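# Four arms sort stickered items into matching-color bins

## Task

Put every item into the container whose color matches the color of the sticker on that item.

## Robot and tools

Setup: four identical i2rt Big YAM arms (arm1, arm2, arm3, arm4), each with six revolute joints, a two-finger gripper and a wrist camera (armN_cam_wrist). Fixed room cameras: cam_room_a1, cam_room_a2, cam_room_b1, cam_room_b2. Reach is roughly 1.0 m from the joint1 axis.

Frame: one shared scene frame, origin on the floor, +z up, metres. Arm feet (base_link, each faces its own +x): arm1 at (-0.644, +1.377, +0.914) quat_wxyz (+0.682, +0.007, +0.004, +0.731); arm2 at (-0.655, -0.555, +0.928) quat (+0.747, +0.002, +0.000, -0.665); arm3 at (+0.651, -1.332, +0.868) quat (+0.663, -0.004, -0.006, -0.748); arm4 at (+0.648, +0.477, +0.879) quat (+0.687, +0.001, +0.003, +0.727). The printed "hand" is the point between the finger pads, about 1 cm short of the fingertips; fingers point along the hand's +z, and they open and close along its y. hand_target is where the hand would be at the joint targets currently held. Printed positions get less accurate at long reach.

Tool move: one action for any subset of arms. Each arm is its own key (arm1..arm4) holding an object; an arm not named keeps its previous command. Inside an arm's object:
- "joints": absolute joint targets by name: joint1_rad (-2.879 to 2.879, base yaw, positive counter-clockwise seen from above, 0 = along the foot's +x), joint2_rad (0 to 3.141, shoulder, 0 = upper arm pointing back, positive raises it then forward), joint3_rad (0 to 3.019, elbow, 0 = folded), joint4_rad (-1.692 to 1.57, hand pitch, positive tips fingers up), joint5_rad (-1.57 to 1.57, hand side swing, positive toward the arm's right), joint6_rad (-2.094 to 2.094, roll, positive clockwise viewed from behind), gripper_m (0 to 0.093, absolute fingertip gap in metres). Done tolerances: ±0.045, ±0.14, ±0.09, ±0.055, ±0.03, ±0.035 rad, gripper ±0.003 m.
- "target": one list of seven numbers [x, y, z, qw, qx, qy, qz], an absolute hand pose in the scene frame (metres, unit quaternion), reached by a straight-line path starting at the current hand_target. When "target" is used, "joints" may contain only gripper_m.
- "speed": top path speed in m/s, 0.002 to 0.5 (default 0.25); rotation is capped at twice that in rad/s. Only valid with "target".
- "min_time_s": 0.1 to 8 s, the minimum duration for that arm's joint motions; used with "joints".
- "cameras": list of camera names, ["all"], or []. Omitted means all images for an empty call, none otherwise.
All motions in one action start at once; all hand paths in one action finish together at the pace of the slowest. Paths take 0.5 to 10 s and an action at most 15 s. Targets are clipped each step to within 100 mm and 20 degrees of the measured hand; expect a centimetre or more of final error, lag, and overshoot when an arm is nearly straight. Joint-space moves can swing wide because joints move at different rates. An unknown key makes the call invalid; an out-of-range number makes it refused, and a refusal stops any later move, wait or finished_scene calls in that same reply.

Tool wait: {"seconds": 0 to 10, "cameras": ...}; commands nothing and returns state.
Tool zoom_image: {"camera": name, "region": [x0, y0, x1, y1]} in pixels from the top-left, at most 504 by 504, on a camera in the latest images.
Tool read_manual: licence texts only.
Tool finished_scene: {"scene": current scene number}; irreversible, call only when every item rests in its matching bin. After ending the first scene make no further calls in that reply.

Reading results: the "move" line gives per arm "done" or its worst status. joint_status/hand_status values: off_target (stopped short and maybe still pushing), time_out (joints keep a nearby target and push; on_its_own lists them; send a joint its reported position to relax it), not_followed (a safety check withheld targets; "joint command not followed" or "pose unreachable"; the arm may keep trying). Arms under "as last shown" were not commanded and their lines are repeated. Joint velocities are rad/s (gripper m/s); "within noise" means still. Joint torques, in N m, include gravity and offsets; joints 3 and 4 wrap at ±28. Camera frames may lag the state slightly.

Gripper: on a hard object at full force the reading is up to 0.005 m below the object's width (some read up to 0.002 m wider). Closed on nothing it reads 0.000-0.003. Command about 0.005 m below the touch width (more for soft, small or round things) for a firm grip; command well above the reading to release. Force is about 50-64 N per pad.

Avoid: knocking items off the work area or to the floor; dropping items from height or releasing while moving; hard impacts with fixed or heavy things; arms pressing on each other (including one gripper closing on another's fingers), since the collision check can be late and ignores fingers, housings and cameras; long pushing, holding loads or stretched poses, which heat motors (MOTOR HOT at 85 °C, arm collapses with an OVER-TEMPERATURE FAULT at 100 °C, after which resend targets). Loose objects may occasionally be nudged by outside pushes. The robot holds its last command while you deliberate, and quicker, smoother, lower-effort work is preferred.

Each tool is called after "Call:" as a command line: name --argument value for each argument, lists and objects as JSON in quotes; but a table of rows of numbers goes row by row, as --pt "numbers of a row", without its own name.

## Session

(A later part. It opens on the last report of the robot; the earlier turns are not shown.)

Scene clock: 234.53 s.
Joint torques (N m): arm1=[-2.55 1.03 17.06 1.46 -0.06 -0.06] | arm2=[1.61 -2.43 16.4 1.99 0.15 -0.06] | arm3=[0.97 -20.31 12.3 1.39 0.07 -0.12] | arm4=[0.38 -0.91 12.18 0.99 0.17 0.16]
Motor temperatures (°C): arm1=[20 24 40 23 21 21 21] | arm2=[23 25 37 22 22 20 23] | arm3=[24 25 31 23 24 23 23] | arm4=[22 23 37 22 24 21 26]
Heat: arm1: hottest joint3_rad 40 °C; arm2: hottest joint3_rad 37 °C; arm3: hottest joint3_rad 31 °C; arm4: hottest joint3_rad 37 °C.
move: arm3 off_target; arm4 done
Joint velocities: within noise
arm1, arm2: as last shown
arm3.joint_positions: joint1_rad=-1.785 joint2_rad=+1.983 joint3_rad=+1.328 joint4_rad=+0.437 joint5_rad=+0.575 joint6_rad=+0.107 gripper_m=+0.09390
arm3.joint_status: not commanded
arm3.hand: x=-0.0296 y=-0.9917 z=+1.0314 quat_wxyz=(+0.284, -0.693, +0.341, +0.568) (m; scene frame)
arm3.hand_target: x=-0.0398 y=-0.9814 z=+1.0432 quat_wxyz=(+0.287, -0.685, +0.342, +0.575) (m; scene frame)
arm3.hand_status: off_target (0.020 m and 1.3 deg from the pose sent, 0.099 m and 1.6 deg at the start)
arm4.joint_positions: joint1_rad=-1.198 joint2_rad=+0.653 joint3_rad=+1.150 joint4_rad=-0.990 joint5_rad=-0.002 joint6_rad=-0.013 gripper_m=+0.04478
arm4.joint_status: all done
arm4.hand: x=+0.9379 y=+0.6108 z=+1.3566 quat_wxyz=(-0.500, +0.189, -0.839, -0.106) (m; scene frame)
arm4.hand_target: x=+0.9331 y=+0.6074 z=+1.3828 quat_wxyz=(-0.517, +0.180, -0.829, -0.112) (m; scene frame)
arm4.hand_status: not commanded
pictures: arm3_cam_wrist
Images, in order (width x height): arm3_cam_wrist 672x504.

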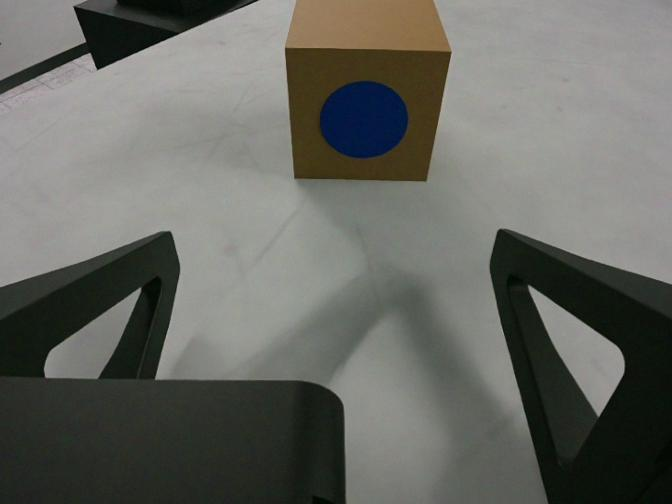

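Call:
move --arm3 '{"target":[-0.0846,-0.8976,1.036,0.2868,-0.6855,0.3418,0.5753],"speed":0.08}' --arm4 '{"target":[1.12,0.72,1.02,0,0,1,0]}' --cameras '["arm3_cam_wrist","arm4_cam_wrist"]'

Scene clock: 244.07 s.
Joint torques (N m): arm1=[-2.43 1.2 16.99 1.54 -0.04 -0.05] | arm2=[1.55 -2.37 16.35 1.99 0.16 -0.05] | arm3=[0.44 -22.24 13 1.33 0.02 -0.14] | arm4=[0.21 -18.55 11.56 -0.51 0 0.19]
Motor temperatures (°C): arm1=[20 24 41 23 21 21 21] | arm2=[23 25 38 22 22 20 23] | arm3=[24 25 31 23 24 23 23] | arm4=[22 23 38 22 24 21 26]
Heat: arm1: hottest joint3_rad 41 °C; arm2: hottest joint3_rad 38 °C; arm3: hottest joint3_rad 31 °C; arm4: hottest joint3_rad 38 °C.
move: arm3 off_target; arm4 off_target
Joint velocities: within noise
arm1.joint_positions: joint1_rad=-2.246 joint2_rad=+0.647 joint3_rad=+0.943 joint4_rad=-0.591 joint5_rad=-0.004 joint6_rad=+0.012 gripper_m=+0.07996
arm1.joint_status: not commanded
arm1.hand: x=-0.3380 y=+1.1691 z=+1.3605 quat_wxyz=(-0.563, -0.243, -0.771, +0.174) (m; scene frame)
arm1.hand_target: x=-0.3410 y=+1.1690 z=+1.3921 quat_wxyz=(-0.580, -0.238, -0.757, +0.182) (m; scene frame)
arm1.hand_status: not commanded
arm2.joint_positions: joint1_rad=+0.920 joint2_rad=+0.648 joint3_rad=+0.946 joint4_rad=-0.586 joint5_rad=+0.010 joint6_rad=+0.009 gripper_m=+0.08794
arm2.joint_status: not commanded
arm2.hand: x=-0.3438 y=-0.7438 z=+1.3831 quat_wxyz=(-0.577, -0.219, -0.771, +0.158) (m; scene frame)
arm2.hand_target: x=-0.3452 y=-0.7397 z=+1.4113 quat_wxyz=(-0.591, -0.209, -0.762, +0.163) (m; scene frame)
arm2.hand_status: not commanded
arm3.joint_positions: joint1_rad=-1.869 joint2_rad=+2.139 joint3_rad=+1.602 joint4_rad=+0.342 joint5_rad=+0.486 joint6_rad=+0.089 gripper_m=+0.09390
arm3.joint_status: not commanded
arm3.hand: x=-0.0783 y=-0.9148 z=+1.0338 quat_wxyz=(+0.280, -0.690, +0.340, +0.574) (m; scene frame)
arm3.hand_target: x=-0.0833 y=-0.8983 z=+1.0361 quat_wxyz=(+0.287, -0.685, +0.342, +0.575) (m; scene frame)
arm3.hand_status: off_target (0.018 m and 0.9 deg from the pose sent, 0.109 m and 1.3 deg at the start)
arm4.joint_positions: joint1_rad=-1.145 joint2_rad=+1.754 joint3_rad=+1.445 joint4_rad=-1.293 joint5_rad=+0.002 joint6_rad=+0.461 gripper_m=+0.04477
arm4.joint_status: not commanded
arm4.hand: x=+1.1042 y=+0.7152 z=+1.0030 quat_wxyz=(+0.015, +0.011, -1.000, +0.010) (m; scene frame)
arm4.hand_target: x=+1.1192 y=+0.7196 z=+1.0201 quat_wxyz=(+0.000, +0.000, -1.000, +0.000) (m; scene frame)
arm4.hand_status: off_target (0.024 m and 2.4 deg from the pose sent, 0.398 m and 66.0 deg at the start)
pictures: arm3_cam_wrist, arm4_cam_wrist
Images, in order (width x height): arm3_cam_wrist 672x504, arm4_cam_wrist 672x504.

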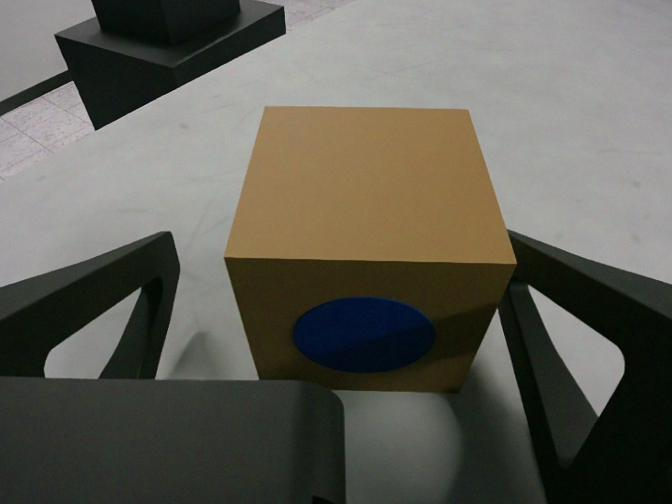

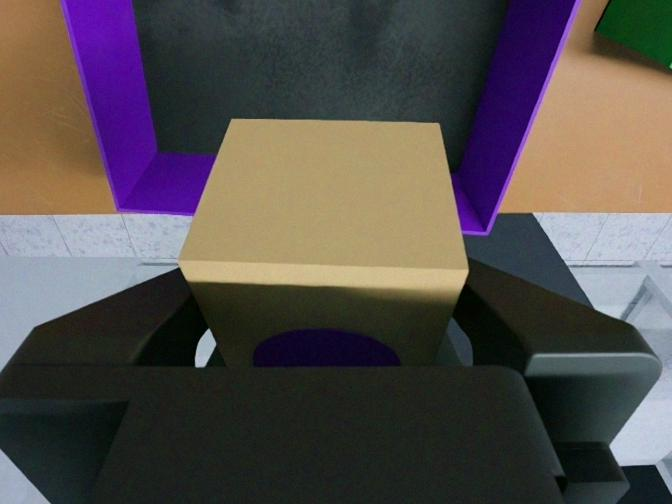

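Call:
move --arm3 '{"joints":{"joint5_rad":0.53},"min_time_s":1}' --arm4 '{"target":[1.128,0.738,0.86,0,0,1,0],"speed":0.15}' --cameras '["arm3_cam_wrist","arm4_cam_wrist"]'

Call:
move --arm3 '{"joints":{"gripper_m":0.03}}' --cameras '["arm3_cam_wrist","arm4_cam_wrist"]'

Scene clock: 262.97 s.
Joint torques (N m): arm1=[-2.67 0.62 16.94 1.63 -0.06 -0.01] | arm2=[1.44 -2.61 16.35 2.02 0.16 -0.05] | arm3=[0.56 -22.24 13.03 1.31 0.26 -0.14] | arm4=[1.03 -19.37 7.31 0.44 0.01 0.2]
Motor temperatures (°C): arm1=[20 24 41 23 21 21 21] | arm2=[23 24 38 22 22 20 23] | arm3=[24 26 31 23 24 23 23] | arm4=[22 24 37 22 24 21 26]
Heat: arm1: hottest joint3_rad 41 °C; arm2: hottest joint3_rad 38 °C; arm3: hottest joint3_rad 31 °C; arm4: hottest joint3_rad 37 °C.
move: arm3 done; arm4 done
Joint velocities: within noise
arm1, arm2: as last shown
arm3.joint_positions: joint1_rad=-1.869 joint2_rad=+2.139 joint3_rad=+1.602 joint4_rad=+0.342 joint5_rad=+0.526 joint6_rad=+0.089 gripper_m=+0.09390
arm3.joint_status: all done
arm3.hand: x=-0.0728 y=-0.9106 z=+1.0344 quat_wxyz=(+0.295, -0.683, +0.351, +0.569) (m; scene frame)
arm3.hand_target: x=-0.0769 y=-0.8936 z=+1.0368 quat_wxyz=(+0.303, -0.678, +0.354, +0.569) (m; scene frame)
arm3.hand_status: not commanded
arm4.joint_positions: joint1_rad=-1.136 joint2_rad=+1.959 joint3_rad=+1.355 joint4_rad=-0.963 joint5_rad=+0.002 joint6_rad=+0.484 gripper_m=+0.04477
arm4.joint_status: not commanded
arm4.hand: x=+1.1274 y=+0.7328 z=+0.8666 quat_wxyz=(+0.000, +0.003, -1.000, +0.002) (m; scene frame)
arm4.hand_target: x=+1.1279 y=+0.7379 z=+0.8602 quat_wxyz=(+0.000, +0.000, -1.000, +0.000) (m; scene frame)
arm4.hand_status: done (0.008 m and 0.5 deg from the pose sent, 0.147 m and 2.4 deg at the start)
pictures: arm3_cam_wrist, arm4_cam_wrist
Images, in order (width x height): arm3_cam_wrist 672x504, arm4_cam_wrist 672x504.

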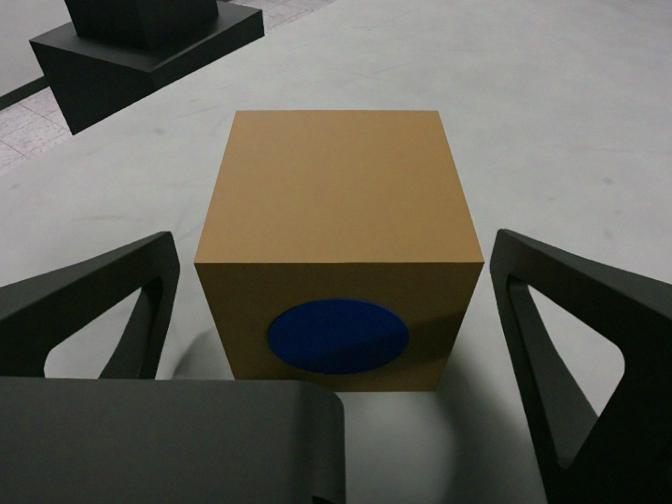

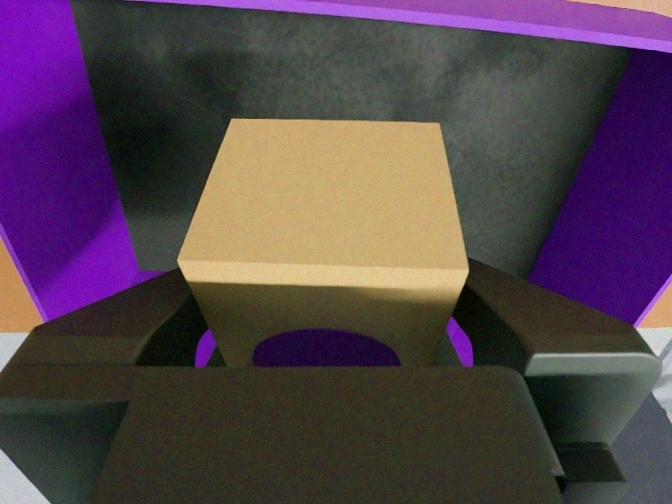

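Scene clock: 263.60 s.
Joint torques (N m): arm1=[-2.14 0.15 16.98 1.47 -0.07 -0.05] | arm2=[1.49 -2.37 16.38 2 0.16 -0.05] | arm3=[0.44 -22.3 13.03 1.28 0.2 -0.13] | arm4=[0.79 -18.84 7.04 0.49 -0.02 0.19]
Motor temperatures (°C): arm1=[20 24 41 23 21 21 21] | arm2=[23 24 38 22 22 20 23] | arm3=[24 26 31 23 24 23 23] | arm4=[22 24 37 22 24 21 26]
Heat: arm1: hottest joint3_rad 41 °C; arm2: hottest joint3_rad 38 °C; arm3: hottest joint3_rad 31 °C; arm4: hottest joint3_rad 37 °C.
move: arm3 off_target
Joint velocities: within noise
arm1, arm2, arm4: as last shown
arm3.joint_positions: joint1_rad=-1.869 joint2_rad=+2.139 joint3_rad=+1.602 joint4_rad=+0.342 joint5_rad=+0.527 joint6_rad=+0.089 gripper_m=+0.05287
arm3.joint_status: gripper_m off_target (ended at +0.05290, target +0.03000)
arm3.hand: x=-0.0726 y=-0.9104 z=+1.0344 quat_wxyz=(+0.295, -0.683, +0.351, +0.568) (m; scene frame)
arm3.hand_target: x=-0.0769 y=-0.8936 z=+1.0369 quat_wxyz=(+0.303, -0.678, +0.354, +0.569) (m; scene frame)
arm3.hand_status: not commanded
pictures: arm3_cam_wrist, arm4_cam_wrist
Images, in order (width x height): arm3_cam_wrist 672x504, arm4_cam_wrist 672x504.

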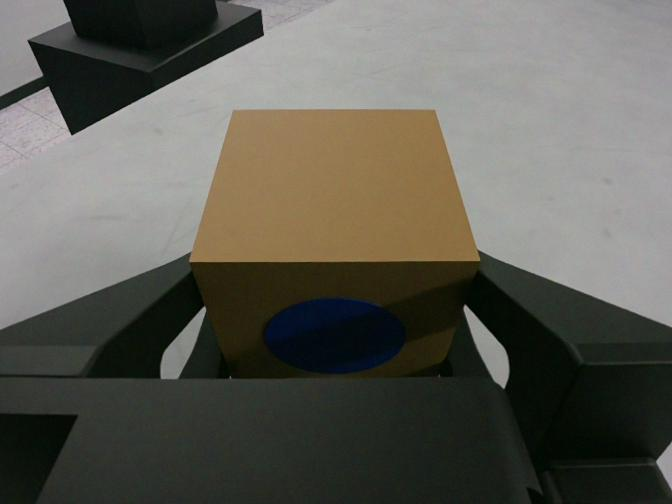

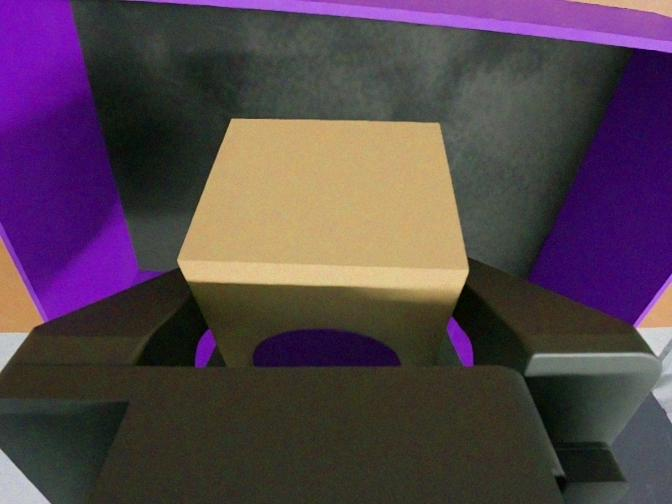

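Call:
move --arm3 '{"target":[0.24,-1.15,1.2,0.2868,-0.6855,0.3418,0.5753],"speed":0.35}' --arm4 '{"target":[1.085,0.738,0.80,0,0,1,0],"speed":0.12}' --cameras '["arm3_cam_wrist","arm4_cam_wrist","cam_room_a1","cam_room_a2"]'

Scene clock: 276.00 s.
Joint torques (N m): arm1=[-2.78 0.67 17.05 1.47 -0.02 -0.02] | arm2=[1.49 -2.43 16.39 1.99 0.16 -0.05] | arm3=[1.9 -6.01 9.58 1.46 0.22 0.03] | arm4=[1.44 -17.32 5.94 0.55 0.06 0.19]
Motor temperatures (°C): arm1=[20 24 42 23 21 21 21] | arm2=[23 24 39 22 22 20 23] | arm3=[24 27 31 23 24 23 24] | arm4=[21 24 36 22 24 21 26]
Heat: arm1: hottest joint3_rad 42 °C; arm2: hottest joint3_rad 39 °C; arm3: hottest joint3_rad 31 °C; arm4: hottest joint3_rad 36 °C.
move: arm3 done; arm4 off_target
Joint velocities: within noise
arm1, arm2: as last shown
arm3.joint_positions: joint1_rad=-1.585 joint2_rad=+0.981 joint3_rad=+0.717 joint4_rad=+0.047 joint5_rad=+0.783 joint6_rad=+0.150 gripper_m=+0.05300
arm3.joint_status: not commanded
arm3.hand: x=+0.2419 y=-1.1470 z=+1.2051 quat_wxyz=(+0.289, -0.682, +0.343, +0.578) (m; scene frame)
arm3.hand_target: x=+0.2400 y=-1.1500 z=+1.2001 quat_wxyz=(+0.287, -0.685, +0.342, +0.575) (m; scene frame)
arm3.hand_status: done (0.006 m and 0.6 deg from the pose sent, 0.427 m and 1.7 deg at the start)
arm4.joint_positions: joint1_rad=-1.095 joint2_rad=+1.979 joint3_rad=+1.200 joint4_rad=-0.777 joint5_rad=+0.002 joint6_rad=+0.525 gripper_m=+0.04477
arm4.joint_status: not commanded
arm4.hand: x=+1.0876 y=+0.7351 z=+0.8109 quat_wxyz=(-0.005, +0.004, -1.000, -0.001) (m; scene frame)
arm4.hand_target: x=+1.0849 y=+0.7379 z=+0.8003 quat_wxyz=(+0.000, +0.000, -1.000, +0.000) (m; scene frame)
arm4.hand_status: off_target (0.012 m and 0.7 deg from the pose sent, 0.079 m and 0.4 deg at the start)
pictures: arm3_cam_wrist, arm4_cam_wrist, cam_room_a1, cam_room_a2
Images, in order (width x height): arm3_cam_wrist 672x504, arm4_cam_wrist 672x504, cam_room_a1 672x504, cam_room_a2 672x504.

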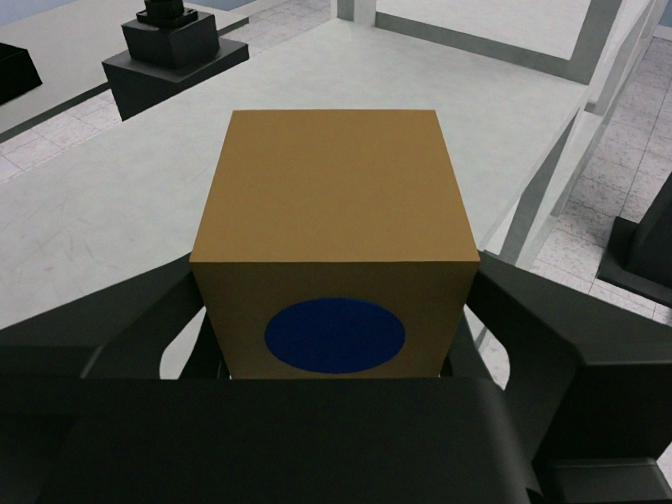

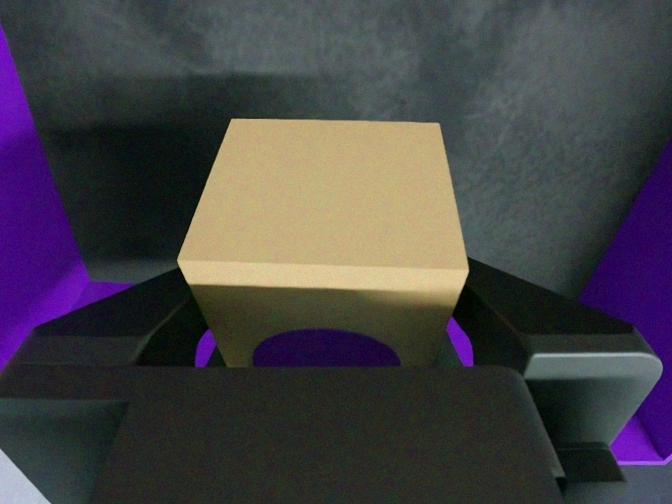

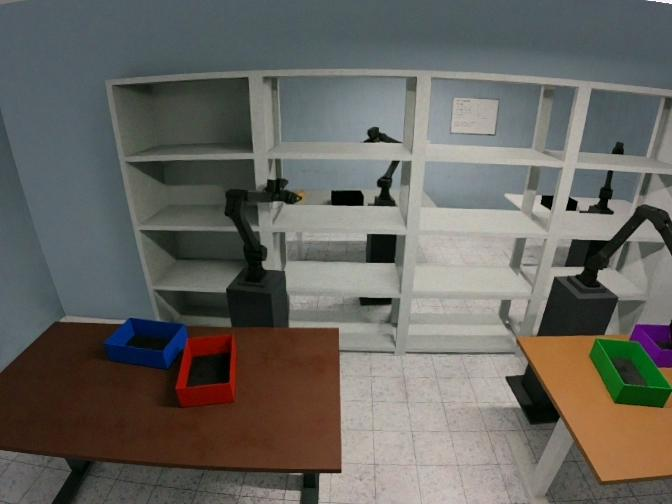

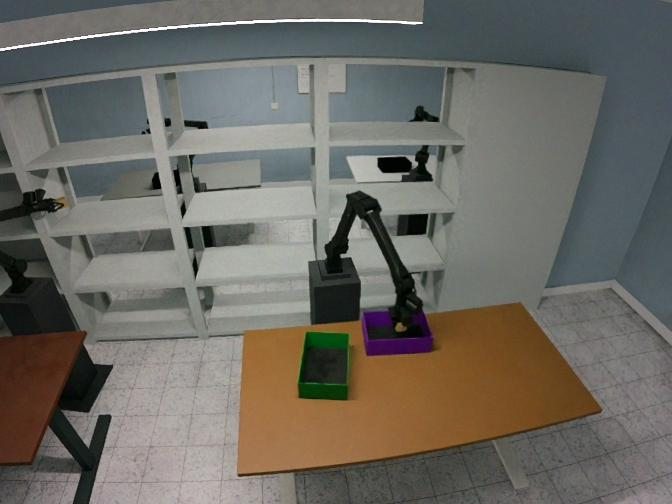

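Call:
move --arm3 '{"joints":{"joint2_rad":0.65,"joint3_rad":1.2,"joint4_rad":-1.0},"min_time_s":2.5}' --arm4 '{"target":[1.085,0.738,0.75,0,0,1,0],"speed":0.06}'

Call:
move --arm3 '{"joints":{"joint1_rad":1.03,"joint5_rad":0,"joint6_rad":0},"min_time_s":5}' --arm4 '{"target":[1.085,0.738,0.735,0,0,1,0],"speed":0.03}' --cameras '["arm3_cam_wrist","arm4_cam_wrist"]'

Scene clock: 285.80 s.
Joint torques (N m): arm1=[-2.14 0.73 16.94 1.61 -0.05 -0.04] | arm2=[1.61 -2.43 16.38 1.98 0.16 -0.05] | arm3=[1.79 -0.85 13.6 1.36 0.36 0.04] | arm4=[1.03 -17.9 5.19 0.47 0.01 0.19]
Motor temperatures (°C): arm1=[20 23 42 23 21 21 21] | arm2=[23 24 39 22 22 20 23] | arm3=[24 26 32 23 24 23 24] | arm4=[21 24 35 22 24 21 26]
Heat: arm1: hottest joint3_rad 42 °C; arm2: hottest joint3_rad 39 °C; arm3: hottest joint3_rad 32 °C; arm4: hottest joint3_rad 35 °C.
move: arm3 done; arm4 off_target
Joint velocities: within noise
arm1, arm2: as last shown
arm3.joint_positions: joint1_rad=-1.585 joint2_rad=+0.652 joint3_rad=+1.146 joint4_rad=-0.996 joint5_rad=+0.783 joint6_rad=+0.150 gripper_m=+0.05300
arm3.joint_status: all done
arm3.hand: x=+0.3983 y=-1.1661 z=+1.3657 quat_wxyz=(+0.320, -0.762, +0.309, +0.471) (m; scene frame)
arm3.hand_target: x=+0.4036 y=-1.1683 z=+1.3926 quat_wxyz=(+0.312, -0.748, +0.316, +0.493) (m; scene frame)
arm3.hand_status: not commanded
arm4.joint_positions: joint1_rad=-1.095 joint2_rad=+2.081 joint3_rad=+1.196 joint4_rad=-0.672 joint5_rad=+0.002 joint6_rad=+0.525 gripper_m=+0.04477
arm4.joint_status: not commanded
arm4.hand: x=+1.0885 y=+0.7355 z=+0.7606 quat_wxyz=(-0.004, +0.003, -1.000, -0.001) (m; scene frame)
arm4.hand_target: x=+1.0849 y=+0.7379 z=+0.7503 quat_wxyz=(+0.000, +0.000, -1.000, +0.000) (m; scene frame)
arm4.hand_status: off_target (0.011 m and 0.6 deg from the pose sent, 0.061 m and 0.7 deg at the start)
pictures: none

Scene clock: 291.13 s.
Joint torques (N m): arm1=[-2.61 0.97 17.03 1.32 -0.04 -0.03] | arm2=[1.55 -2.37 16.35 1.99 0.16 -0.05] | arm3=[2.02 -0.79 13.75 1.5 -0.01 -0.11] | arm4=[0.91 -17.96 5.18 0.51 0.03 0.15]
Motor temperatures (°C): arm1=[20 23 42 23 21 21 21] | arm2=[23 24 39 22 22 20 23] | arm3=[24 26 32 23 24 23 24] | arm4=[21 24 35 22 24 21 26]
Heat: arm1: hottest joint3_rad 42 °C; arm2: hottest joint3_rad 39 °C; arm3: hottest joint3_rad 32 °C; arm4: hottest joint3_rad 35 °C.
move: arm3 done; arm4 off_target
Joint velocities: within noise
arm1, arm2: as last shown
arm3.joint_positions: joint1_rad=+1.021 joint2_rad=+0.652 joint3_rad=+1.146 joint4_rad=-0.996 joint5_rad=+0.001 joint6_rad=+0.007 gripper_m=+0.05301
arm3.joint_status: all done
arm3.hand: x=+0.8972 y=-1.5218 z=+1.3468 quat_wxyz=(-0.484, -0.283, -0.810, +0.172) (m; scene frame)
arm3.hand_target: x=+0.8950 y=-1.5158 z=+1.3757 quat_wxyz=(-0.505, -0.272, -0.800, +0.178) (m; scene frame)
arm3.hand_status: not commanded
arm4.joint_positions: joint1_rad=-1.095 joint2_rad=+2.111 joint3_rad=+1.196 joint4_rad=-0.642 joint5_rad=+0.002 joint6_rad=+0.525 gripper_m=+0.04477
arm4.joint_status: not commanded
arm4.hand: x=+1.0881 y=+0.7353 z=+0.7457 quat_wxyz=(-0.004, +0.003, -1.000, -0.001) (m; scene frame)
arm4.hand_target: x=+1.0848 y=+0.7379 z=+0.7352 quat_wxyz=(+0.000, +0.000, -1.000, +0.000) (m; scene frame)
arm4.hand_status: off_target (0.011 m and 0.6 deg from the pose sent, 0.026 m and 0.6 deg at the start)
pictures: arm3_cam_wrist, arm4_cam_wrist
Images, in order (width x height): arm3_cam_wrist 672x504, arm4_cam_wrist 672x504.

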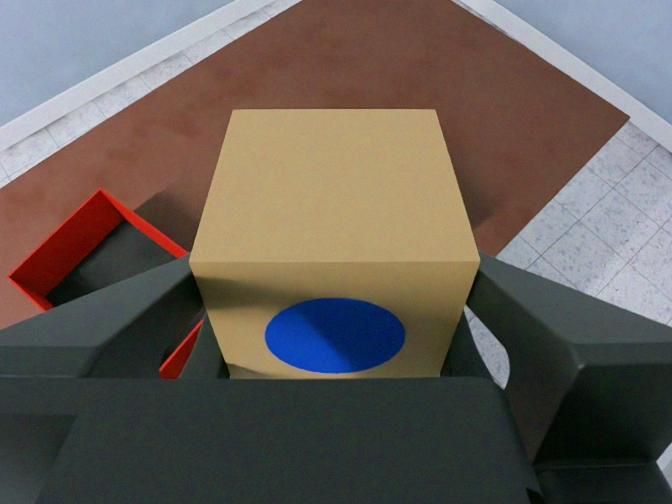

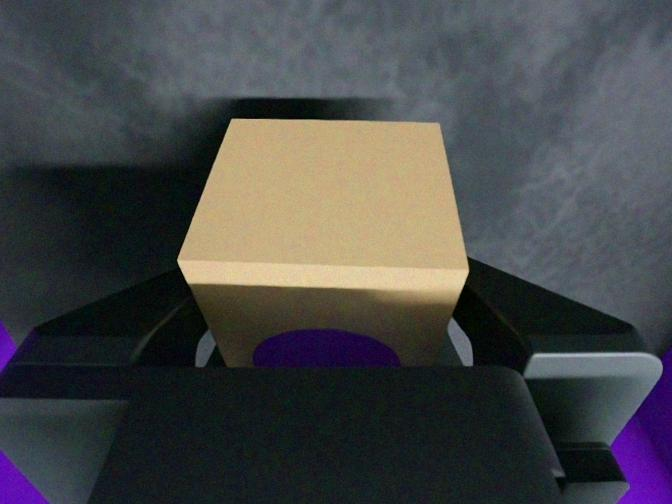

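Call:
move --arm3 '{"target":[1.14,-1.7,1.02,0,0,1,0]}' --arm4 '{"target":[1.085,0.738,0.72,0,0,1,0],"speed":0.03}' --cameras '["arm3_cam_wrist","arm4_cam_wrist"]'

Scene clock: 298.63 s.
Joint torques (N m): arm1=[-1.96 0.44 17.03 1.39 -0.07 -0.06] | arm2=[1.55 -2.37 16.36 1.96 0.16 -0.04] | arm3=[1.9 -22.77 13.14 -0.57 0.06 -0.11] | arm4=[1.38 -17.44 5.29 0.58 0.04 0.12]
Motor temperatures (°C): arm1=[20 23 43 23 21 21 21] | arm2=[23 24 39 22 22 20 23] | arm3=[24 26 33 23 24 23 24] | arm4=[21 24 34 22 24 21 27]
Heat: arm1: hottest joint3_rad 43 °C; arm2: hottest joint3_rad 39 °C; arm3: hottest joint3_rad 33 °C; arm4: hottest joint3_rad 34 °C.
move: arm3 off_target; arm4 off_target
Joint velocities: within noise
arm1, arm2: as last shown
arm3.joint_positions: joint1_rad=+1.029 joint2_rad=+1.991 joint3_rad=+1.787 joint4_rad=-1.427 joint5_rad=-0.013 joint6_rad=-0.642 gripper_m=+0.05301
arm3.joint_status: not commanded
arm3.hand: x=+1.1229 y=-1.6962 z=+0.9968 quat_wxyz=(+0.019, -0.011, -1.000, -0.016) (m; scene frame)
arm3.hand_target: x=+1.1389 y=-1.6992 z=+1.0201 quat_wxyz=(+0.000, +0.000, -1.000, +0.000) (m; scene frame)
arm3.hand_status: off_target (0.029 m and 3.2 deg from the pose sent, 0.444 m and 71.8 deg at the start)
arm4.joint_positions: joint1_rad=-1.095 joint2_rad=+2.134 joint3_rad=+1.196 joint4_rad=-0.616 joint5_rad=+0.002 joint6_rad=+0.528 gripper_m=+0.04477
arm4.joint_status: not commanded
arm4.hand: x=+1.0883 y=+0.7357 z=+0.7346 quat_wxyz=(-0.006, +0.002, -1.000, -0.001) (m; scene frame)
arm4.hand_target: x=+1.0847 y=+0.7377 z=+0.7204 quat_wxyz=(+0.000, +0.000, -1.000, +0.000) (m; scene frame)
arm4.hand_status: off_target (0.015 m and 0.7 deg from the pose sent, 0.026 m and 0.6 deg at the start)
pictures: arm3_cam_wrist, arm4_cam_wrist
Images, in order (width x height): arm3_cam_wrist 672x504, arm4_cam_wrist 672x504.

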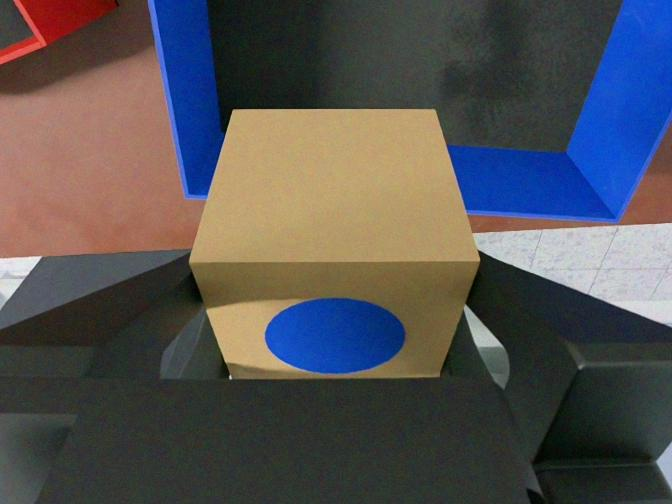

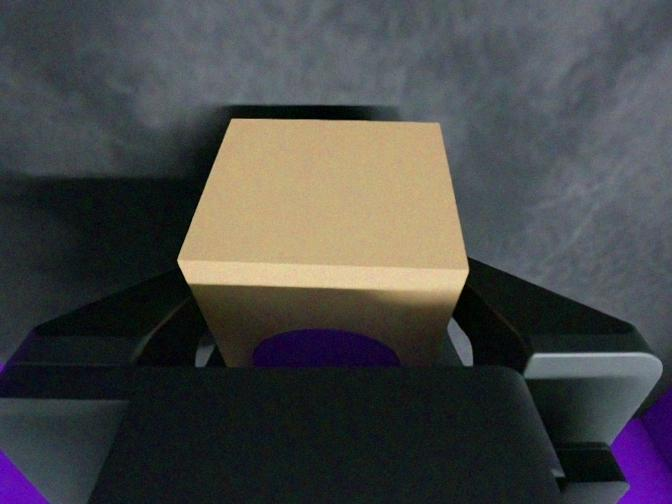

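Call:
move --arm3 '{"target":[1.143,-1.745,0.88,0,0,1,0],"speed":0.15}' --arm4 '{"target":[1.085,0.738,0.708,0,0,1,0],"speed":0.03}' --cameras '["arm3_cam_wrist","arm4_cam_wrist"]'

Scene clock: 312.73 s.
Joint torques (N m): arm1=[-2.78 0.91 17.09 1.33 -0.06 -0.04] | arm2=[1.61 -2.32 16.36 1.98 0.16 -0.05] | arm3=[0.38 -23.59 8.25 0.31 0.05 -0.12] | arm4=[1.08 -15.74 5.46 0.88 0.06 0.08]
Motor temperatures (°C): arm1=[20 23 43 23 21 21 21] | arm2=[23 24 40 22 22 20 23] | arm3=[24 26 32 23 24 23 24] | arm4=[21 24 33 22 24 21 27]
Heat: arm1: hottest joint3_rad 43 °C; arm2: hottest joint3_rad 40 °C; arm3: hottest joint3_rad 32 °C; arm4: hottest joint3_rad 33 °C.
move: arm3 done; arm4 off_target
Joint velocities: within noise
arm1, arm2: as last shown
arm3.joint_positions: joint1_rad=+1.001 joint2_rad=+2.172 joint3_rad=+1.776 joint4_rad=-1.190 joint5_rad=-0.012 joint6_rad=-0.693 gripper_m=+0.05301
arm3.joint_status: not commanded
arm3.hand: x=+1.1459 y=-1.7382 z=+0.8825 quat_wxyz=(+0.002, +0.001, -1.000, -0.003) (m; scene frame)
arm3.hand_target: x=+1.1430 y=-1.7450 z=+0.8802 quat_wxyz=(+0.000, +0.000, -1.000, +0.000) (m; scene frame)
arm3.hand_status: done (0.008 m and 0.4 deg from the pose sent, 0.128 m and 3.1 deg at the start)
arm4.joint_positions: joint1_rad=-1.093 joint2_rad=+2.138 joint3_rad=+1.196 joint4_rad=-0.604 joint5_rad=+0.002 joint6_rad=+0.532 gripper_m=+0.04477
arm4.joint_status: not commanded
arm4.hand: x=+1.0895 y=+0.7372 z=+0.7328 quat_wxyz=(-0.009, +0.001, -1.000, -0.003) (m; scene frame)
arm4.hand_target: x=+1.0841 y=+0.7373 z=+0.7090 quat_wxyz=(+0.000, +0.000, -1.000, +0.000) (m; scene frame)
arm4.hand_status: off_target (0.025 m and 1.1 deg from the pose sent, 0.027 m and 0.7 deg at the start)
pictures: arm3_cam_wrist, arm4_cam_wrist
Images, in order (width x height): arm3_cam_wrist 672x504, arm4_cam_wrist 672x504.

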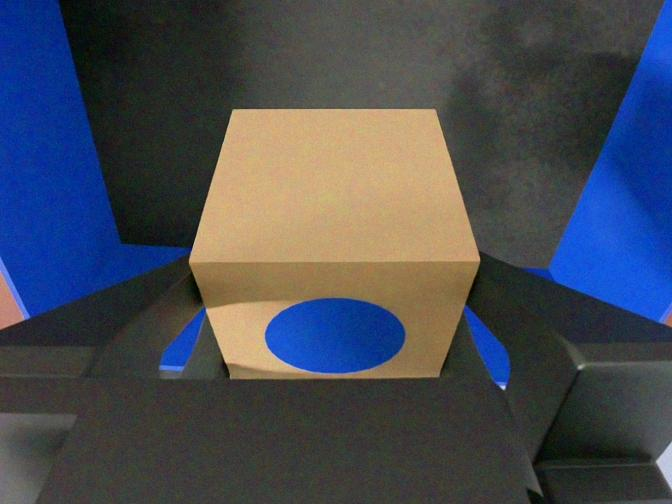

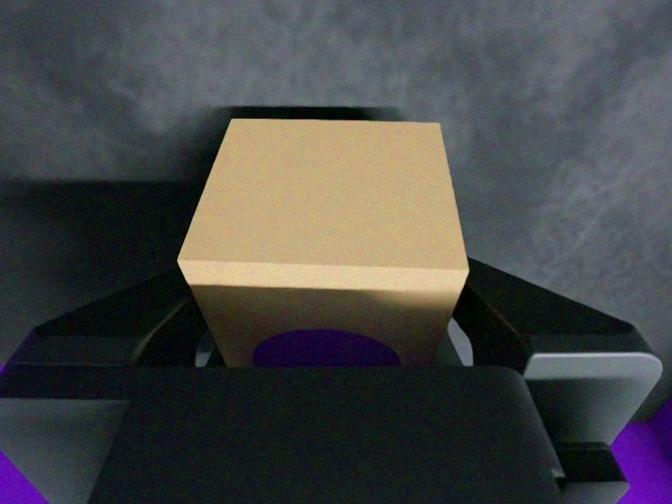

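Call:
move --arm3 '{"target":[1.115,-1.743,0.79,0,0,1,0],"speed":0.12}' --arm4 '{"target":[1.087,0.737,0.722,0,0,1,0],"speed":0.05}'

Call:
move --arm3 '{"target":[1.115,-1.743,0.755,0,0,1,0],"speed":0.05}' --arm4 '{"joints":{"gripper_m":0.075}}' --cameras '["arm3_cam_wrist","arm4_cam_wrist"]'

Scene clock: 319.60 s.
Joint torques (N m): arm1=[-2.49 0.5 16.91 1.33 -0.06 -0.06] | arm2=[1.49 -2.49 16.38 1.98 0.16 -0.06] | arm3=[0.26 -22.71 7.23 0.29 0.05 -0.12] | arm4=[0.73 -18.26 5.56 0.03 0.02 0.07]
Motor temperatures (°C): arm1=[20 23 43 23 21 21 21] | arm2=[23 24 40 22 22 20 23] | arm3=[24 27 32 23 24 23 24] | arm4=[21 24 33 22 24 21 27]
Heat: arm1: hottest joint3_rad 43 °C; arm2: hottest joint3_rad 40 °C; arm3: hottest joint3_rad 32 °C; arm4: hottest joint3_rad 33 °C.
move: arm3 done; arm4 off_target
Joint velocities: within noise
arm1.joint_positions: joint1_rad=-2.246 joint2_rad=+0.647 joint3_rad=+0.943 joint4_rad=-0.591 joint5_rad=-0.004 joint6_rad=+0.012 gripper_m=+0.07996
arm1.joint_status: not commanded
arm1.hand: x=-0.3380 y=+1.1691 z=+1.3605 quat_wxyz=(-0.563, -0.243, -0.771, +0.174) (m; scene frame)
arm1.hand_target: x=-0.3410 y=+1.1690 z=+1.3921 quat_wxyz=(-0.580, -0.238, -0.757, +0.182) (m; scene frame)
arm1.hand_status: not commanded
arm2.joint_positions: joint1_rad=+0.920 joint2_rad=+0.648 joint3_rad=+0.946 joint4_rad=-0.586 joint5_rad=+0.010 joint6_rad=+0.009 gripper_m=+0.08794
arm2.joint_status: not commanded
arm2.hand: x=-0.3438 y=-0.7438 z=+1.3831 quat_wxyz=(-0.577, -0.219, -0.771, +0.158) (m; scene frame)
arm2.hand_target: x=-0.3452 y=-0.7397 z=+1.4113 quat_wxyz=(-0.591, -0.209, -0.762, +0.163) (m; scene frame)
arm2.hand_status: not commanded
arm3.joint_positions: joint1_rad=+0.979 joint2_rad=+2.233 joint3_rad=+1.624 joint4_rad=-0.974 joint5_rad=-0.012 joint6_rad=-0.718 gripper_m=+0.05301
arm3.joint_status: not commanded
arm3.hand: x=+1.1201 y=-1.7361 z=+0.7945 quat_wxyz=(+0.000, +0.003, -1.000, -0.001) (m; scene frame)
arm3.hand_target: x=+1.1148 y=-1.7429 z=+0.7901 quat_wxyz=(+0.000, +0.000, -1.000, +0.000) (m; scene frame)
arm3.hand_status: done (0.010 m and 0.3 deg from the pose sent, 0.098 m and 0.4 deg at the start)
arm4.joint_positions: joint1_rad=-1.093 joint2_rad=+2.138 joint3_rad=+1.196 joint4_rad=-0.604 joint5_rad=+0.002 joint6_rad=+0.532 gripper_m=+0.04477
arm4.joint_status: not commanded
arm4.hand: x=+1.0895 y=+0.7372 z=+0.7328 quat_wxyz=(-0.009, +0.001, -1.000, -0.003) (m; scene frame)
arm4.hand_target: x=+1.0869 y=+0.7369 z=+0.7222 quat_wxyz=(+0.000, +0.000, -1.000, +0.000) (m; scene frame)
arm4.hand_status: off_target (0.011 m and 1.1 deg from the pose sent, 0.011 m and 1.1 deg at the start)
pictures: none

Scene clock: 320.80 s.
Joint torques (N m): arm1=[-2.43 0.62 17.02 1.5 -0.02 -0.07] | arm2=[1.49 -2.49 16.39 1.98 0.16 -0.05] | arm3=[0.03 -22.12 6.46 0.34 0.02 -0.12] | arm4=[0.91 -18.02 5.52 -0.03 0.03 0.06]
Motor temperatures (°C): arm1=[20 23 43 23 21 21 21] | arm2=[23 24 40 22 22 20 23] | arm3=[24 27 32 23 24 23 24] | arm4=[21 24 33 22 24 21 27]
Heat: arm1: hottest joint3_rad 43 °C; arm2: hottest joint3_rad 40 °C; arm3: hottest joint3_rad 32 °C; arm4: hottest joint3_rad 33 °C.
move: arm3 off_target; arm4 done
Joint velocities: within noise
arm1, arm2: as last shown
arm3.joint_positions: joint1_rad=+0.979 joint2_rad=+2.278 joint3_rad=+1.624 joint4_rad=-0.912 joint5_rad=-0.011 joint6_rad=-0.718 gripper_m=+0.05301
arm3.joint_status: not commanded
arm3.hand: x=+1.1240 y=-1.7399 z=+0.7677 quat_wxyz=(-0.006, +0.003, -1.000, +0.004) (m; scene frame)
arm3.hand_target: x=+1.1148 y=-1.7427 z=+0.7552 quat_wxyz=(+0.000, +0.000, -1.000, +0.000) (m; scene frame)
arm3.hand_status: off_target (0.016 m and 0.9 deg from the pose sent, 0.040 m and 0.4 deg at the start)
arm4.joint_positions: joint1_rad=-1.093 joint2_rad=+2.138 joint3_rad=+1.196 joint4_rad=-0.604 joint5_rad=+0.002 joint6_rad=+0.533 gripper_m=+0.07491
arm4.joint_status: all done
arm4.hand: x=+1.0895 y=+0.7372 z=+0.7328 quat_wxyz=(-0.009, +0.001, -1.000, -0.003) (m; scene frame)
arm4.hand_target: x=+1.0869 y=+0.7369 z=+0.7222 quat_wxyz=(+0.000, +0.000, -1.000, +0.000) (m; scene frame)
arm4.hand_status: not commanded
pictures: arm3_cam_wrist, arm4_cam_wrist
Images, in order (width x height): arm3_cam_wrist 672x504, arm4_cam_wrist 672x504.

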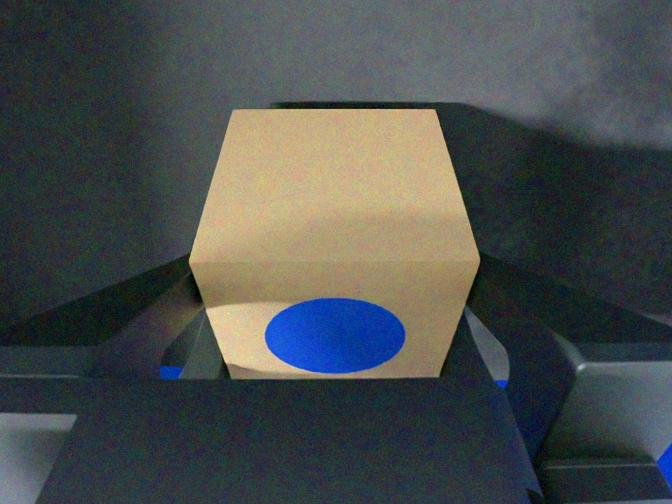

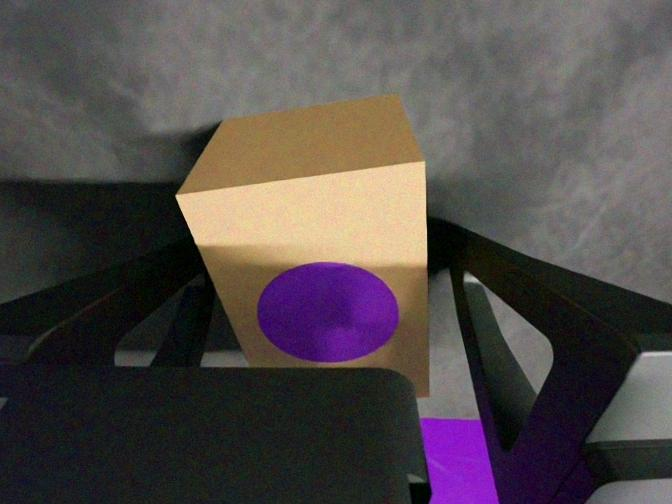

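Call:
move --arm3 '{"target":[1.115,-1.743,0.745,0,0,1,0],"speed":0.04}' --arm4 '{"joints":{"gripper_m":0.09}}'

Call:
move --arm3 '{"target":[1.12,-1.742,0.755,0,0,1,0],"speed":0.04}' --arm4 '{"target":[1.089,0.737,0.98,0,0,1,0],"speed":0.15}' --cameras '["arm3_cam_wrist","arm4_cam_wrist"]'

Scene clock: 328.57 s.
Joint torques (N m): arm1=[-2.84 1.55 17.03 1.7 -0.03 -0.01] | arm2=[1.49 -2.43 16.36 1.96 0.17 -0.04] | arm3=[0.26 -20.78 6.27 1.05 0.03 -0.11] | arm4=[0.73 -17.85 5.61 0.03 0.04 0.06]
Motor temperatures (°C): arm1=[20 23 43 23 21 21 21] | arm2=[23 24 40 22 22 20 23] | arm3=[24 26 31 23 24 23 24] | arm4=[21 24 32 22 24 21 26]
Heat: arm1: hottest joint3_rad 43 °C; arm2: hottest joint3_rad 40 °C; arm3: hottest joint3_rad 31 °C; arm4: hottest joint3_rad 32 °C.
move: arm3 off_target; arm4 done
Joint velocities: within noise
arm1, arm2: as last shown
arm3.joint_positions: joint1_rad=+0.979 joint2_rad=+2.278 joint3_rad=+1.624 joint4_rad=-0.911 joint5_rad=-0.011 joint6_rad=-0.718 gripper_m=+0.05301
arm3.joint_status: not commanded
arm3.hand: x=+1.1243 y=-1.7402 z=+0.7677 quat_wxyz=(-0.007, +0.003, -1.000, +0.005) (m; scene frame)
arm3.hand_target: x=+1.1145 y=-1.7424 z=+0.7456 quat_wxyz=(+0.000, +0.000, -1.000, +0.000) (m; scene frame)
arm3.hand_status: off_target (0.025 m and 1.0 deg from the pose sent, 0.025 m and 0.9 deg at the start)
arm4.joint_positions: joint1_rad=-1.093 joint2_rad=+2.138 joint3_rad=+1.196 joint4_rad=-0.604 joint5_rad=+0.002 joint6_rad=+0.533 gripper_m=+0.08988
arm4.joint_status: all done
arm4.hand: x=+1.0895 y=+0.7372 z=+0.7328 quat_wxyz=(-0.009, +0.001, -1.000, -0.003) (m; scene frame)
arm4.hand_target: x=+1.0869 y=+0.7369 z=+0.7222 quat_wxyz=(+0.000, +0.000, -1.000, +0.000) (m; scene frame)
arm4.hand_status: not commanded
pictures: none

Scene clock: 330.87 s.
Joint torques (N m): arm1=[-2.84 0.62 16.95 1.47 -0.1 -0.05] | arm2=[1.49 -2.37 16.36 2 0.17 -0.04] | arm3=[0.56 -21.66 7.6 -0.01 0.03 -0.06] | arm4=[0.21 -18.84 10.33 -0.21 0.02 0.05]
Motor temperatures (°C): arm1=[20 23 43 23 21 21 21] | arm2=[23 24 40 22 22 20 23] | arm3=[24 26 31 23 24 23 24] | arm4=[21 24 32 22 24 21 26]
Heat: arm1: hottest joint3_rad 43 °C; arm2: hottest joint3_rad 40 °C; arm3: hottest joint3_rad 31 °C; arm4: hottest joint3_rad 32 °C.
move: arm3 off_target; arm4 off_target
Joint velocities: within noise
arm1, arm2: as last shown
arm3.joint_positions: joint1_rad=+0.979 joint2_rad=+2.278 joint3_rad=+1.623 joint4_rad=-0.910 joint5_rad=-0.011 joint6_rad=-0.718 gripper_m=+0.05301
arm3.joint_status: not commanded
arm3.hand: x=+1.1240 y=-1.7399 z=+0.7674 quat_wxyz=(-0.007, +0.003, -1.000, +0.005) (m; scene frame)
arm3.hand_target: x=+1.1198 y=-1.7418 z=+0.7552 quat_wxyz=(+0.000, +0.000, -1.000, +0.000) (m; scene frame)
arm3.hand_status: off_target (0.013 m and 1.0 deg from the pose sent, 0.014 m and 1.0 deg at the start)
arm4.joint_positions: joint1_rad=-1.093 joint2_rad=+1.751 joint3_rad=+1.328 joint4_rad=-1.178 joint5_rad=+0.002 joint6_rad=+0.533 gripper_m=+0.08989
arm4.joint_status: not commanded
arm4.hand: x=+1.0768 y=+0.7300 z=+0.9624 quat_wxyz=(+0.015, +0.001, -1.000, +0.010) (m; scene frame)
arm4.hand_target: x=+1.0885 y=+0.7367 z=+0.9802 quat_wxyz=(+0.000, +0.000, -1.000, +0.000) (m; scene frame)
arm4.hand_status: off_target (0.023 m and 2.1 deg from the pose sent, 0.247 m and 1.1 deg at the start)
pictures: arm3_cam_wrist, arm4_cam_wrist
Images, in order (width x height): arm3_cam_wrist 672x504, arm4_cam_wrist 672x504.

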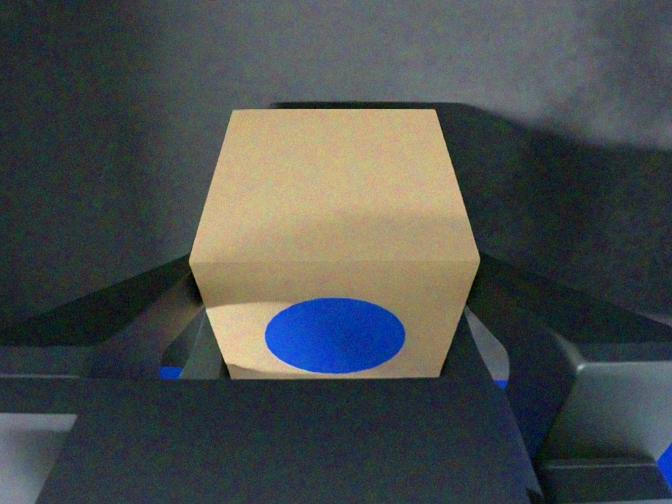

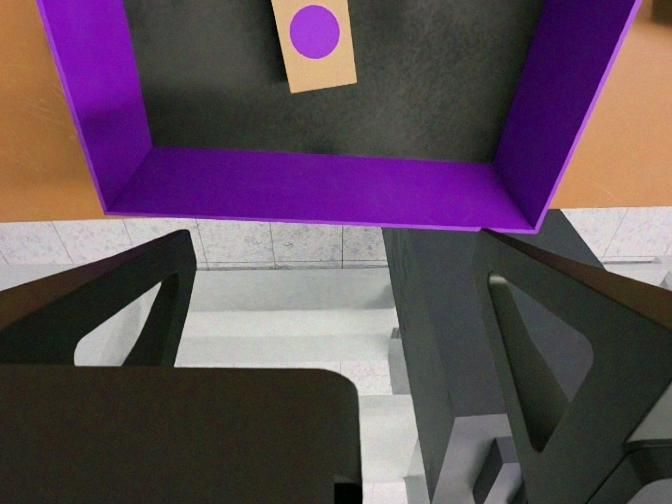

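Purple done. Release the cube.

Call:
move --arm3 '{"joints":{"gripper_m":0.085}}'

Call:
move --arm3 '{"target":[1.122,-1.741,0.97,0,0,1,0],"speed":0.15}' --cameras '["arm3_cam_wrist","arm4_cam_wrist","cam_room_a1"]'

Scene clock: 334.20 s.
Joint torques (N m): arm1=[-2.37 0.79 17.09 1.58 -0.05 -0.03] | arm2=[1.55 -2.49 16.35 1.99 0.16 -0.05] | arm3=[0.67 -22.01 7.57 0.02 0.03 -0.05] | arm4=[0.32 -18.61 10.45 -0.4 0.04 0.06]
Motor temperatures (°C): arm1=[20 23 43 23 21 21 21] | arm2=[23 24 40 22 22 20 23] | arm3=[24 26 31 23 24 23 24] | arm4=[21 25 32 22 24 21 26]
Heat: arm1: hottest joint3_rad 43 °C; arm2: hottest joint3_rad 40 °C; arm3: hottest joint3_rad 31 °C; arm4: hottest joint3_rad 32 °C.
move: arm3 done
Joint velocities: within noise
arm1, arm2, arm4: as last shown
arm3.joint_positions: joint1_rad=+0.979 joint2_rad=+2.281 joint3_rad=+1.623 joint4_rad=-0.910 joint5_rad=-0.011 joint6_rad=-0.718 gripper_m=+0.08497
arm3.joint_status: all done
arm3.hand: x=+1.1234 y=-1.7394 z=+0.7653 quat_wxyz=(-0.005, +0.003, -1.000, +0.003) (m; scene frame)
arm3.hand_target: x=+1.1198 y=-1.7418 z=+0.7551 quat_wxyz=(+0.000, +0.000, -1.000, +0.000) (m; scene frame)
arm3.hand_status: not commanded
pictures: none

Scene clock: 336.30 s.
Joint torques (N m): arm1=[-2.2 1.03 17.24 1.4 -0.04 -0.02] | arm2=[1.49 -2.32 16.39 1.98 0.16 -0.04] | arm3=[0.62 -23.06 11.99 -0.47 0.03 -0.05] | arm4=[0.56 -18.2 10.25 -0.47 0.05 0.06]
Motor temperatures (°C): arm1=[20 23 43 23 21 21 21] | arm2=[23 24 40 22 22 20 23] | arm3=[24 26 31 23 24 23 24] | arm4=[21 25 32 22 24 21 26]
Heat: arm1: hottest joint3_rad 43 °C; arm2: hottest joint3_rad 40 °C; arm3: hottest joint3_rad 31 °C; arm4: hottest joint3_rad 32 °C.
move: arm3 off_target
Joint velocities: within noise
arm1, arm2, arm4: as last shown
arm3.joint_positions: joint1_rad=+0.979 joint2_rad=+2.051 joint3_rad=+1.762 joint4_rad=-1.330 joint5_rad=-0.011 joint6_rad=-0.718 gripper_m=+0.08497
arm3.joint_status: not commanded
arm3.hand: x=+1.1142 y=-1.7290 z=+0.9518 quat_wxyz=(+0.014, +0.002, -1.000, -0.013) (m; scene frame)
arm3.hand_target: x=+1.1214 y=-1.7405 z=+0.9702 quat_wxyz=(+0.000, +0.000, -1.000, +0.000) (m; scene frame)
arm3.hand_status: off_target (0.023 m and 2.2 deg from the pose sent, 0.205 m and 0.8 deg at the start)
pictures: arm3_cam_wrist, arm4_cam_wrist, cam_room_a1
Images, in order (width x height): arm3_cam_wrist 672x504, arm4_cam_wrist 672x504, cam_room_a1 672x504.

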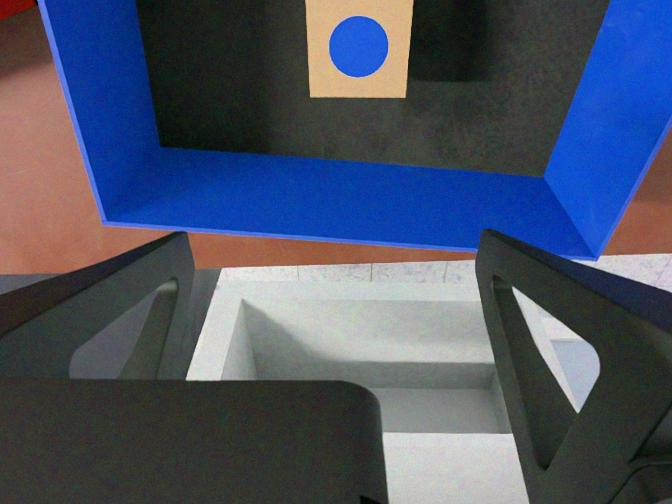

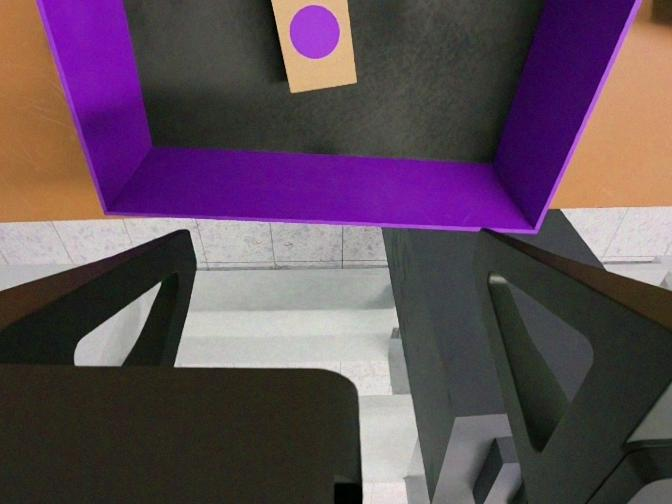

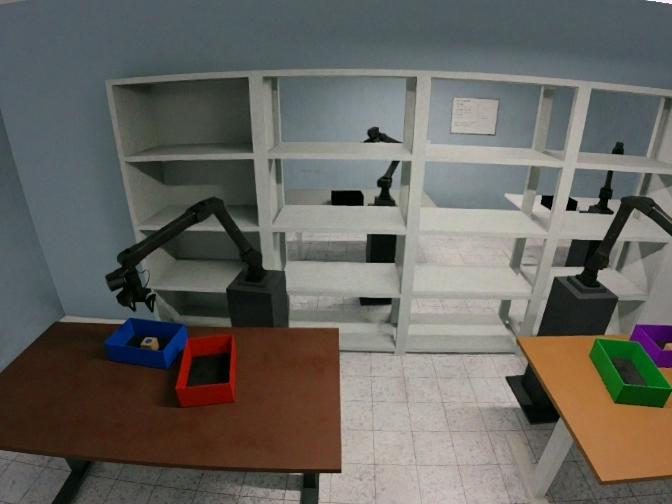

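Call:
finished_scene --scene 3

The scene is finished: the task was done.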